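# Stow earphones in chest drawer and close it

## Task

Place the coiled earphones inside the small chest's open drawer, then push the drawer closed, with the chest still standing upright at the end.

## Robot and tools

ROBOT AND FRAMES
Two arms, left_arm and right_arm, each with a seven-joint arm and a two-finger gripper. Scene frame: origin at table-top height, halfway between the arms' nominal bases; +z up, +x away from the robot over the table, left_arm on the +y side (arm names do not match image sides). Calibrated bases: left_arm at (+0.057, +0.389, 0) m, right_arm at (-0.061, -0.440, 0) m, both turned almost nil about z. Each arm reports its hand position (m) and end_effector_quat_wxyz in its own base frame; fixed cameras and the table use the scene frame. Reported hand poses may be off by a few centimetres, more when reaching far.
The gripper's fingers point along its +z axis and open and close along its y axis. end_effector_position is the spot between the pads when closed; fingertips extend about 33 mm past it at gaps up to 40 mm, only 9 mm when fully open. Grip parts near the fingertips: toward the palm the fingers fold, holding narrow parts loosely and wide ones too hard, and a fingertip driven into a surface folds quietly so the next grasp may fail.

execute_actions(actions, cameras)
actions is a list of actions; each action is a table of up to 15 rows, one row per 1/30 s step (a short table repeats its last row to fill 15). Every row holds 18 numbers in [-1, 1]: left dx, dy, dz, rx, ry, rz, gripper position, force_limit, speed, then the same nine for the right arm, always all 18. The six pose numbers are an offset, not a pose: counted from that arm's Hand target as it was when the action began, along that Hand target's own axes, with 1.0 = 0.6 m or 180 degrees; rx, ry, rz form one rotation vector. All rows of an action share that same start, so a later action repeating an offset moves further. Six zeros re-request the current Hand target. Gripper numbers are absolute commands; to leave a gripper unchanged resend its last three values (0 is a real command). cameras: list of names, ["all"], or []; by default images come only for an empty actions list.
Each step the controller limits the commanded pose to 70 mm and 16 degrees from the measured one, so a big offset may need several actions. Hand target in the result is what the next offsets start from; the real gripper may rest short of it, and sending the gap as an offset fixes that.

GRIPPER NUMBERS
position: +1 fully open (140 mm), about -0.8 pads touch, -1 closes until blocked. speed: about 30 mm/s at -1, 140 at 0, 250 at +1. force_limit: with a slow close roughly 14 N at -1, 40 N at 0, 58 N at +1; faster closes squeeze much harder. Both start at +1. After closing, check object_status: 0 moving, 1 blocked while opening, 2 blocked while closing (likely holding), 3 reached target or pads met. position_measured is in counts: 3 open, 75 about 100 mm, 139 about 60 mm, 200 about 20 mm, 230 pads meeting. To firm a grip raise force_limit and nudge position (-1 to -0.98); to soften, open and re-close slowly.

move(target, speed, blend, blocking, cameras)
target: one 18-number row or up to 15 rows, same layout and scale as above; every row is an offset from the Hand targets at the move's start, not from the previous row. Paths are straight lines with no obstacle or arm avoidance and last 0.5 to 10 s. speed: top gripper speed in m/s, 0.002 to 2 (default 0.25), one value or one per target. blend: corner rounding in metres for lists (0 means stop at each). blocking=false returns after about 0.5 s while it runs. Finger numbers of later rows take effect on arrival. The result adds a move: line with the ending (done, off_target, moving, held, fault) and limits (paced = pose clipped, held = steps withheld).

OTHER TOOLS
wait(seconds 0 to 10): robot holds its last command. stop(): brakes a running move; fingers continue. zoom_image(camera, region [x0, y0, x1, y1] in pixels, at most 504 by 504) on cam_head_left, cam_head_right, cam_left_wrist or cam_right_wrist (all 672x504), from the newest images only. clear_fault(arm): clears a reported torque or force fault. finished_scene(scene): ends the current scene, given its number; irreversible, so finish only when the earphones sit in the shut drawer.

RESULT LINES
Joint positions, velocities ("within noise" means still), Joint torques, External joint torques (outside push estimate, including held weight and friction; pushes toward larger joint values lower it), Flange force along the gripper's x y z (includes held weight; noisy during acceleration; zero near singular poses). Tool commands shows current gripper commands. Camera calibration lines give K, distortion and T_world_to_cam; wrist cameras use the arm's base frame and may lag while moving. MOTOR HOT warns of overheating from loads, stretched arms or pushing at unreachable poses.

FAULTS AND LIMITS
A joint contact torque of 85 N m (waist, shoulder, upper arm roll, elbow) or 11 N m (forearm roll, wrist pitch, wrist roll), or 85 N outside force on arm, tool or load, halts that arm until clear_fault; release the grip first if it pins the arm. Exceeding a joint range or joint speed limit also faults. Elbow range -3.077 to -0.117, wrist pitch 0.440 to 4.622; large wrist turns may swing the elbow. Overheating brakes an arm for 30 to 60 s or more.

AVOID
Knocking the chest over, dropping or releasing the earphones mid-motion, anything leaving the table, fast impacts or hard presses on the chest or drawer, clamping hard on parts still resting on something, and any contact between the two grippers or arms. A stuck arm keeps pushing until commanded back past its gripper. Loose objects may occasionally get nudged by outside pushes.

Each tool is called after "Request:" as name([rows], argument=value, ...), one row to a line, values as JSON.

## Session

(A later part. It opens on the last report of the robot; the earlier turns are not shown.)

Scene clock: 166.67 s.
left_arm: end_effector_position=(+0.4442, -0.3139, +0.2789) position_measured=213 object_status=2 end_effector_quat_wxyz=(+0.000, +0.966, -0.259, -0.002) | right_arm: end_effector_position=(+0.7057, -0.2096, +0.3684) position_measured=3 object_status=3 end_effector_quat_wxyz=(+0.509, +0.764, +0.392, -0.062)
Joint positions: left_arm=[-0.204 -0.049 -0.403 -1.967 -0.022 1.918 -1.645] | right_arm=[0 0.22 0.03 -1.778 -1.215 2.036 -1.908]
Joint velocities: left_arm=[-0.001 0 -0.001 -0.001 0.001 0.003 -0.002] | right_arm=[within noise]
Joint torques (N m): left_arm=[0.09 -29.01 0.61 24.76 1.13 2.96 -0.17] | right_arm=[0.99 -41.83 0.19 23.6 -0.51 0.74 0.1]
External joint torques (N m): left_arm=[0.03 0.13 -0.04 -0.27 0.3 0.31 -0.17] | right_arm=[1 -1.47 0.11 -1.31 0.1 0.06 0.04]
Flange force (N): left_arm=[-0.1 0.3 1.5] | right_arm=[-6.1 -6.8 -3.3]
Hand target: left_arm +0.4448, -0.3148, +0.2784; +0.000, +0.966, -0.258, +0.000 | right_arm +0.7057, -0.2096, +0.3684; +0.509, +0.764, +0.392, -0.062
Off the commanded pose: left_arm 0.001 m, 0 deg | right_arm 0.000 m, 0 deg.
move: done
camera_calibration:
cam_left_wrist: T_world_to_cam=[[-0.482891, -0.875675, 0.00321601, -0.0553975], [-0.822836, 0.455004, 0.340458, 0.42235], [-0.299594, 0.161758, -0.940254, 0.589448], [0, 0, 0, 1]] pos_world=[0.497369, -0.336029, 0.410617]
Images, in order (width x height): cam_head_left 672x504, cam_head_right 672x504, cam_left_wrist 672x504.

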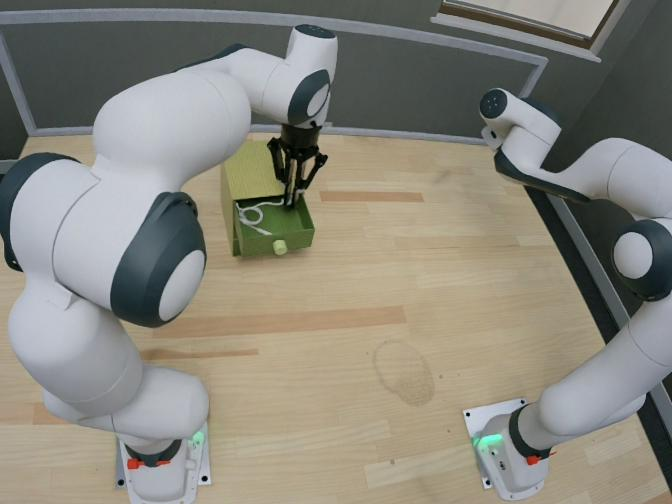

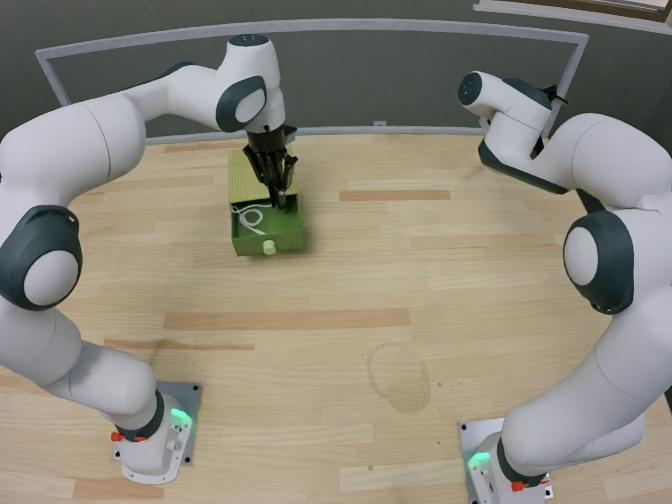

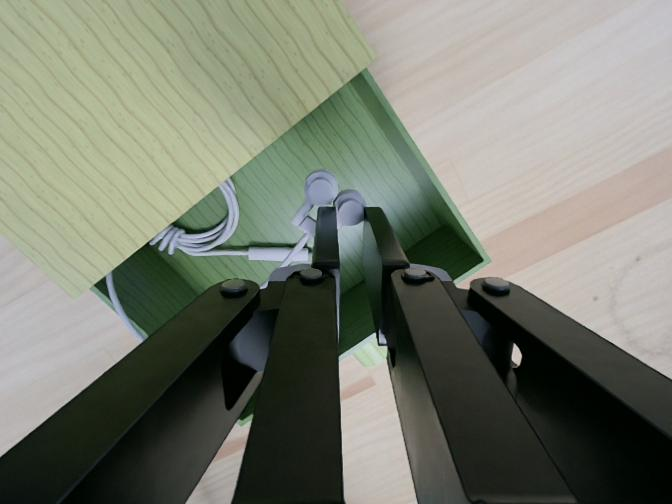

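Request:
move([
  [0.0,0,0.122,0,0,0,-1,-0.6,-0.8,0,0,0,0,0,0,1,1,1],
  [0.0,0,0.122,0,0,0,-0.55,-0.6,-0.8,0,0,0,0,0,0,1,1,1],
  [0,0,-0.1,0,0,0,-0.55,-0.6,-0.8,0,0,0,0,0,0,1,1,1],
], speed=0.08, cameras=["cam_left_wrist","cam_head_right","cam_head_left"])

Request:
zoom_image(camera="cam_head_right", region=[180, 100, 380, 300])

Scene clock: 178.90 s.
left_arm: end_effector_position=(+0.4456, -0.3156, +0.3387) position_measured=199 object_status=3 end_effector_quat_wxyz=(+0.000, +0.966, -0.257, +0.002) | right_arm: end_effector_position=(+0.7057, -0.2096, +0.3684) position_measured=3 object_status=3 end_effector_quat_wxyz=(+0.509, +0.764, +0.392, -0.062)
Joint positions: left_arm=[-0.204 -0.063 -0.4 -1.831 -0.023 1.777 -1.649] | right_arm=[0 0.22 0.03 -1.778 -1.215 2.036 -1.908]
Joint velocities: left_arm=[0 0 0 -0.001 0 -0.004 0] | right_arm=[within noise]
Joint torques (N m): left_arm=[0.38 -28.15 1.52 25.63 0.5 2.52 0.19] | right_arm=[1.06 -41.83 0.25 23.56 -0.5 0.73 0.12]
External joint torques (N m): left_arm=[0.24 0.38 0.63 0.64 -0.38 -0.15 0.19] | right_arm=[0.89 -1.8 0.01 -1.15 0.09 0.04 0.07]
Flange force (N): left_arm=[2.7 -0.9 -2.0] | right_arm=[-6.7 -6.8 -3.5]
Hand target: left_arm +0.4448, -0.3148, +0.3384; +0.000, +0.966, -0.258, +0.000 | right_arm +0.7057, -0.2096, +0.3684; +0.509, +0.764, +0.392, -0.062
Off the commanded pose: left_arm 0.001 m, 0 deg | right_arm 0.000 m, 0 deg.
move: done
camera_calibration:
cam_left_wrist: T_world_to_cam=[[-0.480083, -0.877223, 0.000121273, -0.0569869], [-0.827068, 0.45268, 0.333225, 0.407465], [-0.292367, 0.159875, -0.942847, 0.64349], [0, 0, 0, 1]] pos_world=[0.497779, -0.33732, 0.470943]
Images, in order (width x height): cam_head_left 672x504, cam_head_right 672x504, cam_left_wrist 672x504.

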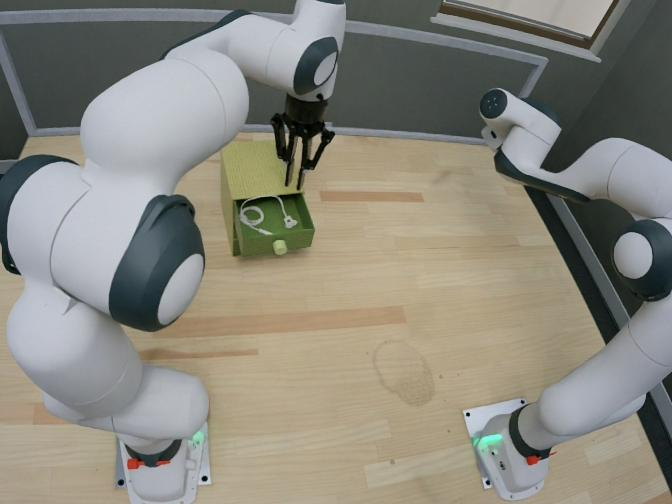

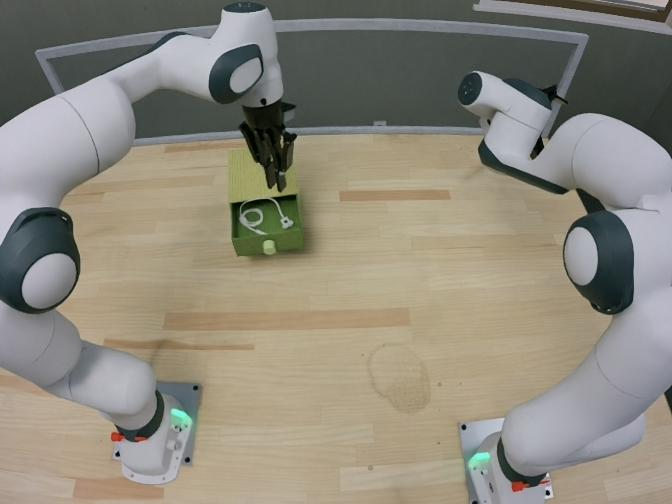

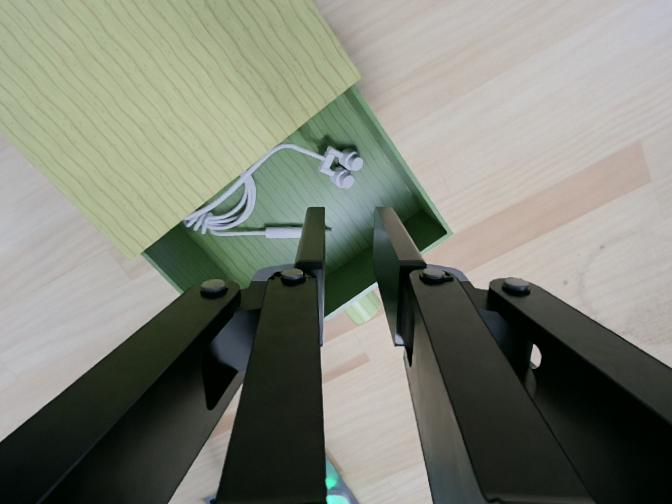

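Scaled by 2.520.

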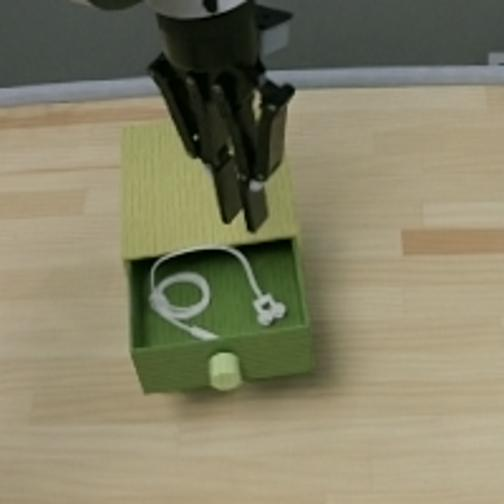

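Request:
move([
  [-0.237,0.073,0,0,0,0.333,-1,-1,-0.5,0,0,0,0,0,0,1,1,1],
  [-0.237,0.073,0.238,0,0,0.333,-1,-1,-0.5,0,0,0,0,0,0,1,1,1],
], speed=0.22, cameras=["cam_left_wrist","cam_head_right"])

Scene clock: 193.13 s.
left_arm: end_effector_position=(+0.2997, -0.2803, +0.1964) position_measured=232 object_status=3 end_effector_quat_wxyz=(+0.000, +0.709, -0.705, -0.001) | right_arm: end_effector_position=(+0.7057, -0.2096, +0.3684) position_measured=3 object_status=3 end_effector_quat_wxyz=(+0.509, +0.764, +0.392, -0.062)
Joint positions: left_arm=[-0.567 -0.394 -0.178 -2.538 -0.08 2.146 -0.693] | right_arm=[0 0.22 0.03 -1.778 -1.215 2.036 -1.908]
Joint velocities: left_arm=[0 0 0 0 -0.001 0.006 0] | right_arm=[within noise]
Joint torques (N m): left_arm=[-0.4 -16.88 1.63 24.12 0.38 2.94 0.11] | right_arm=[1.08 -41.84 0.27 23.57 -0.51 0.75 0.11]
External joint torques (N m): left_arm=[-0.38 0.92 0.16 0.25 -0.28 0.3 0.11] | right_arm=[0.97 -1.55 0.09 -1.27 0.09 0.06 0.05]
Flange force (N): left_arm=[2.4 -2.6 1.6] | right_arm=[-6.3 -6.8 -3.4]
Hand target: left_arm +0.2997, -0.2818, +0.1957; +0.000, +0.708, -0.706, +0.000 | right_arm +0.7057, -0.2096, +0.3684; +0.509, +0.764, +0.392, -0.062
Off the commanded pose: left_arm 0.002 m, 0 deg | right_arm 0.000 m, 0 deg.
move: done
camera_calibration:
cam_left_wrist: T_world_to_cam=[[-0.999674, -0.0253556, 0.00311646, 0.297819], [-0.0227924, 0.94034, 0.339471, 0.212721], [-0.011538, 0.339289, -0.940612, 0.426703], [0, 0, 0, 1]] pos_world=[0.307493, -0.337255, 0.32822]
Images, in order (width x height): cam_head_right 672x504, cam_left_wrist 672x504.

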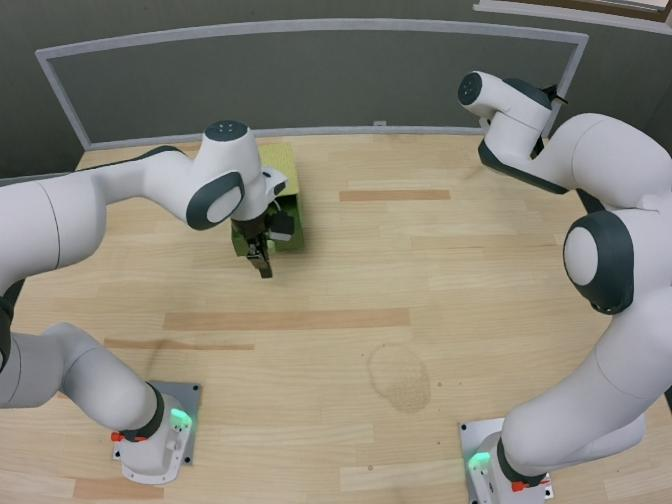

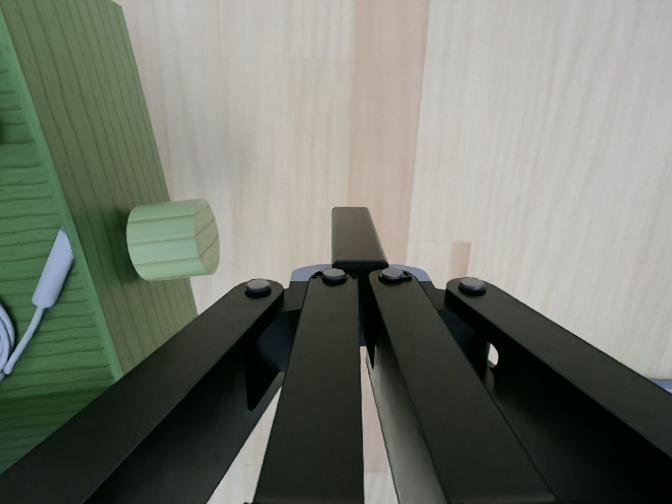

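Request:
move(target=[-0.02,-0.21,0,0,0,0,-1,-1,-0.5,0,0,0,0,0,0,1,1,1], speed=0.06, cameras=["cam_left_wrist"])

Scene clock: 201.33 s.
left_arm: end_effector_position=(+0.4251, -0.2704, +0.1957) position_measured=232 object_status=3 end_effector_quat_wxyz=(+0.001, +0.710, -0.704, +0.001) | right_arm: end_effector_position=(+0.7057, -0.2096, +0.3684) position_measured=3 object_status=3 end_effector_quat_wxyz=(+0.509, +0.764, +0.392, -0.062)
Joint positions: left_arm=[-0.5 -0.105 -0.065 -2.256 -0.01 2.153 -0.566] | right_arm=[0 0.22 0.03 -1.778 -1.215 2.036 -1.908]
Joint velocities: left_arm=[0.001 -0.001 -0.001 0 0 0.001 0.007] | right_arm=[within noise]
Joint torques (N m): left_arm=[0.21 -27.54 0.93 25.02 1.12 2.77 0.13] | right_arm=[1 -41.8 0.26 23.53 -0.51 0.73 0.08]
External joint torques (N m): left_arm=[0.29 0.78 0.89 1.08 0.47 0.14 0.13] | right_arm=[0.91 -1.65 0.09 -1.25 0.09 0.05 0.02]
Flange force (N): left_arm=[1.9 -5.7 -0.3] | right_arm=[-6.5 -6.8 -3.4]
Hand target: left_arm +0.4256, -0.2695, +0.1957; +0.000, +0.708, -0.706, +0.000 | right_arm +0.7057, -0.2096, +0.3684; +0.509, +0.764, +0.392, -0.062
Off the commanded pose: left_arm 0.001 m, 0 deg | right_arm 0.000 m, 0 deg.
move: done
camera_calibration:
cam_left_wrist: T_world_to_cam=[[-0.999609, -0.0278966, 0.00178361, 0.422939], [-0.0256901, 0.941947, 0.334777, 0.208966], [-0.0110192, 0.3346, -0.942296, 0.422956], [0, 0, 0, 1]] pos_world=[0.432803, -0.326557, 0.327838]
Images, in order (width x height): cam_left_wrist 672x504.

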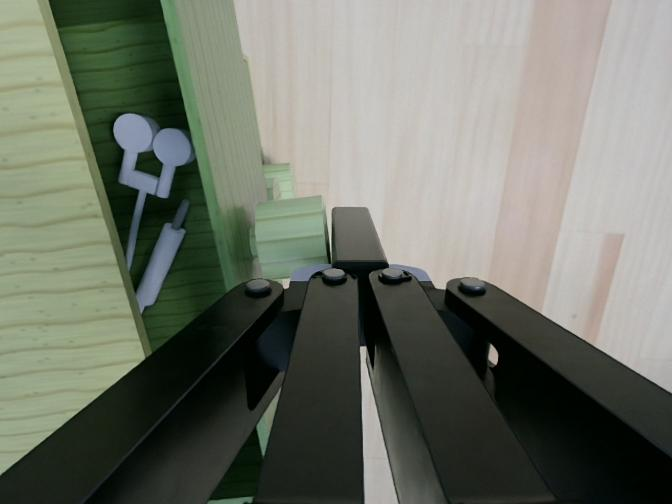

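Request:
move([
  [-0.007,-0.06,0,0,0,0,-1,-1,-0.5,0,0,0,0,0,0,1,1,1],
], speed=0.04)

Request:
move([
  [-0.002,-0.02,0,0,0,0,-1,-1,-0.5,0,0,0,0,0,0,1,1,1],
], speed=0.03, cameras=["cam_left_wrist"])

Scene clock: 208.93 s.
left_arm: end_effector_position=(+0.4576, -0.2681, +0.1957) position_measured=232 object_status=3 end_effector_quat_wxyz=(+0.002, +0.708, -0.706, -0.002) | right_arm: end_effector_position=(+0.7057, -0.2096, +0.3684) position_measured=3 object_status=3 end_effector_quat_wxyz=(+0.509, +0.764, +0.392, -0.062)
Joint positions: left_arm=[-0.486 -0.023 -0.042 -2.16 -0.004 2.133 -0.529] | right_arm=[0 0.22 0.03 -1.778 -1.215 2.036 -1.908]
Joint velocities: left_arm=[-0.001 0 -0.001 0.001 -0.001 0.001 0.005] | right_arm=[within noise]
Joint torques (N m): left_arm=[1.96 -29.55 2.44 25.46 1.4 3.61 0.22] | right_arm=[1.04 -41.81 0.21 23.52 -0.51 0.74 0.09]
External joint torques (N m): left_arm=[1.89 1.67 2.35 1.44 0.74 0.99 0.22] | right_arm=[0.94 -1.62 0.04 -1.29 0.09 0.05 0.03]
Flange force (N): left_arm=[0.9 -10.2 2.2] | right_arm=[-6.5 -6.9 -3.4]
Hand target: left_arm +0.4616, -0.2652, +0.1956; +0.000, +0.708, -0.706, +0.000 | right_arm +0.7057, -0.2096, +0.3684; +0.509, +0.764, +0.392, -0.062
Off the commanded pose: left_arm 0.005 m, 0 deg | right_arm 0.000 m, 0 deg.
move: off_target (left_arm)

Scene clock: 209.83 s.
left_arm: end_effector_position=(+0.4691, -0.2674, +0.1958) position_measured=232 object_status=3 end_effector_quat_wxyz=(+0.002, +0.708, -0.706, -0.002) | right_arm: end_effector_position=(+0.7057, -0.2096, +0.3684) position_measured=3 object_status=3 end_effector_quat_wxyz=(+0.509, +0.764, +0.392, -0.062)
Joint positions: left_arm=[-0.482 0.005 -0.034 -2.125 -0.004 2.126 -0.516] | right_arm=[0 0.22 0.03 -1.778 -1.215 2.036 -1.908]
Joint velocities: left_arm=[-0.001 0.001 0 0.001 0 -0.001 0.006] | right_arm=[within noise]
Joint torques (N m): left_arm=[2.11 -30.49 2.47 25.45 1.73 3.7 0.12] | right_arm=[1.05 -41.84 0.22 23.58 -0.51 0.75 0.08]
External joint torques (N m): left_arm=[2.02 1.63 2.38 1.5 1.08 1.1 0.12] | right_arm=[0.87 -1.8 -0.03 -1.12 0.08 0.06 0.02]
Flange force (N): left_arm=[0.9 -10.3 2.2] | right_arm=[-6.7 -6.6 -3.4]
Hand target: left_arm +0.4736, -0.2640, +0.1956; +0.000, +0.708, -0.706, +0.000 | right_arm +0.7057, -0.2096, +0.3684; +0.509, +0.764, +0.392, -0.062
Off the commanded pose: left_arm 0.006 m, 0 deg | right_arm 0.000 m, 0 deg.
move: off_target (left_arm)
camera_calibration:
cam_left_wrist: T_world_to_cam=[[-0.999714, -0.0226808, 0.00758917, 0.467416], [-0.0188146, 0.941702, 0.335921, 0.203766], [-0.0147657, 0.335682, -0.94186, 0.424411], [0, 0, 0, 1]] pos_world=[0.477383, -0.323752, 0.327739]
Images, in order (width x height): cam_left_wrist 672x504.

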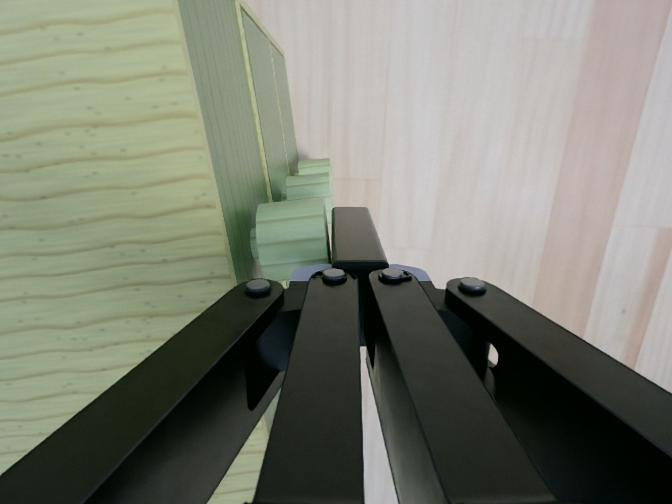

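Request:
move([
  [0,0.15,0,0,0,0,-1,-1,-0.5,0,0,0,0,0,0,1,1,1],
  [0,0.3,-0.15,0,0,0,-1,-1,-0.5,0,0,0,0,0,0,1,1,1],
], speed=0.15, blend=[0.02,0], cameras=["cam_left_wrist","cam_head_left","cam_head_right"])

Request:
zoom_image(camera="cam_head_left", region=[200, 120, 340, 260])

Scene clock: 218.50 s.
left_arm: end_effector_position=(+0.2952, -0.2652, +0.2860) position_measured=232 object_status=3 end_effector_quat_wxyz=(-0.001, +0.706, -0.709, +0.002) | right_arm: end_effector_position=(+0.7057, -0.2096, +0.3684) position_measured=3 object_status=3 end_effector_quat_wxyz=(+0.509, +0.764, +0.392, -0.062)
Joint positions: left_arm=[-0.56 -0.517 -0.148 -2.407 -0.075 1.897 -0.66] | right_arm=[0 0.22 0.03 -1.778 -1.215 2.036 -1.908]
Joint velocities: left_arm=[-0.001 0 0.001 -0.001 0.001 -0.002 -0.006] | right_arm=[within noise]
Joint torques (N m): left_arm=[0.64 -15.21 1.73 25.17 0.25 2.58 -0.21] | right_arm=[1.07 -41.87 0.27 23.55 -0.5 0.75 0.09]
External joint torques (N m): left_arm=[0.63 -0.56 0.06 0.19 -0.5 -0.08 -0.21] | right_arm=[0.82 -1.58 -0.04 -1.3 0.1 0.05 0.03]
Flange force (N): left_arm=[-0.7 1.2 -0.8] | right_arm=[-6.5 -6.9 -3.2]
Hand target: left_arm +0.2937, -0.2644, +0.2857; +0.000, +0.708, -0.706, +0.000 | right_arm +0.7057, -0.2096, +0.3684; +0.509, +0.764, +0.392, -0.062
Off the commanded pose: left_arm 0.002 m, 0 deg | right_arm 0.000 m, 0 deg.
move: done
camera_calibration:
cam_left_wrist: T_world_to_cam=[[-0.999876, -0.0156206, -0.00187097, 0.297477], [-0.0153409, 0.941725, 0.336034, 0.167059], [-0.0034871, 0.336021, -0.941848, 0.502852], [0, 0, 0, 1]] pos_world=[0.301756, -0.321646, 0.418029]
Images, in order (width x height): cam_head_left 672x504, cam_head_right 672x504, cam_left_wrist 672x504.

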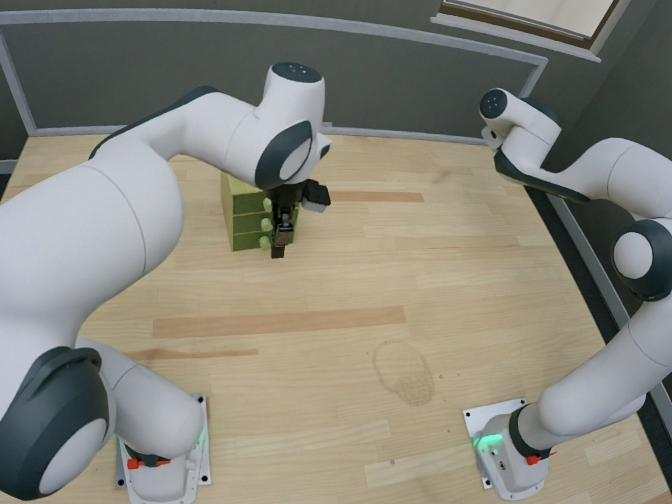

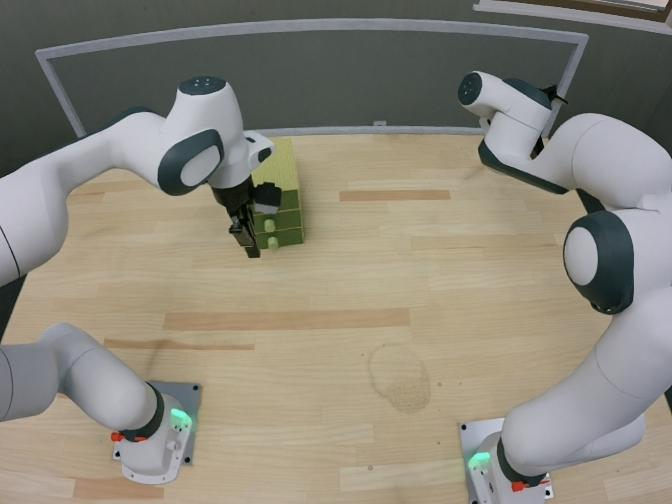

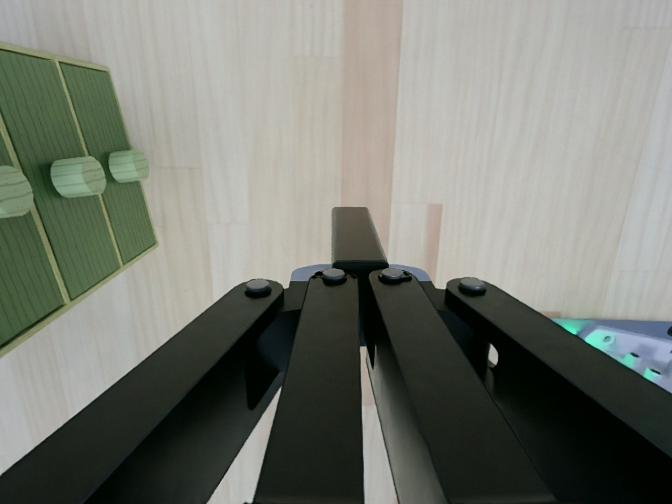

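Scaled by 3.600.

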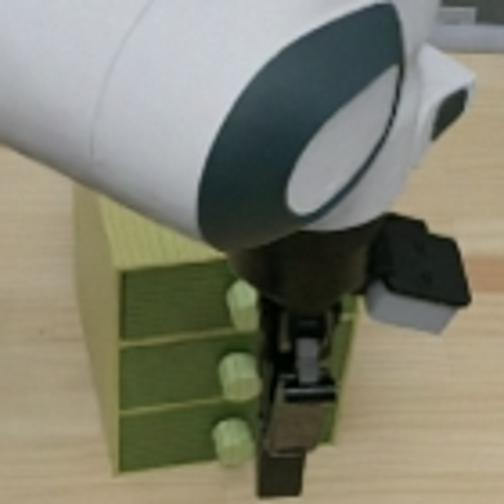

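Top drawer is flush and shut.

Request:
finished_scene(scene=2)

The scene is finished: the task was done.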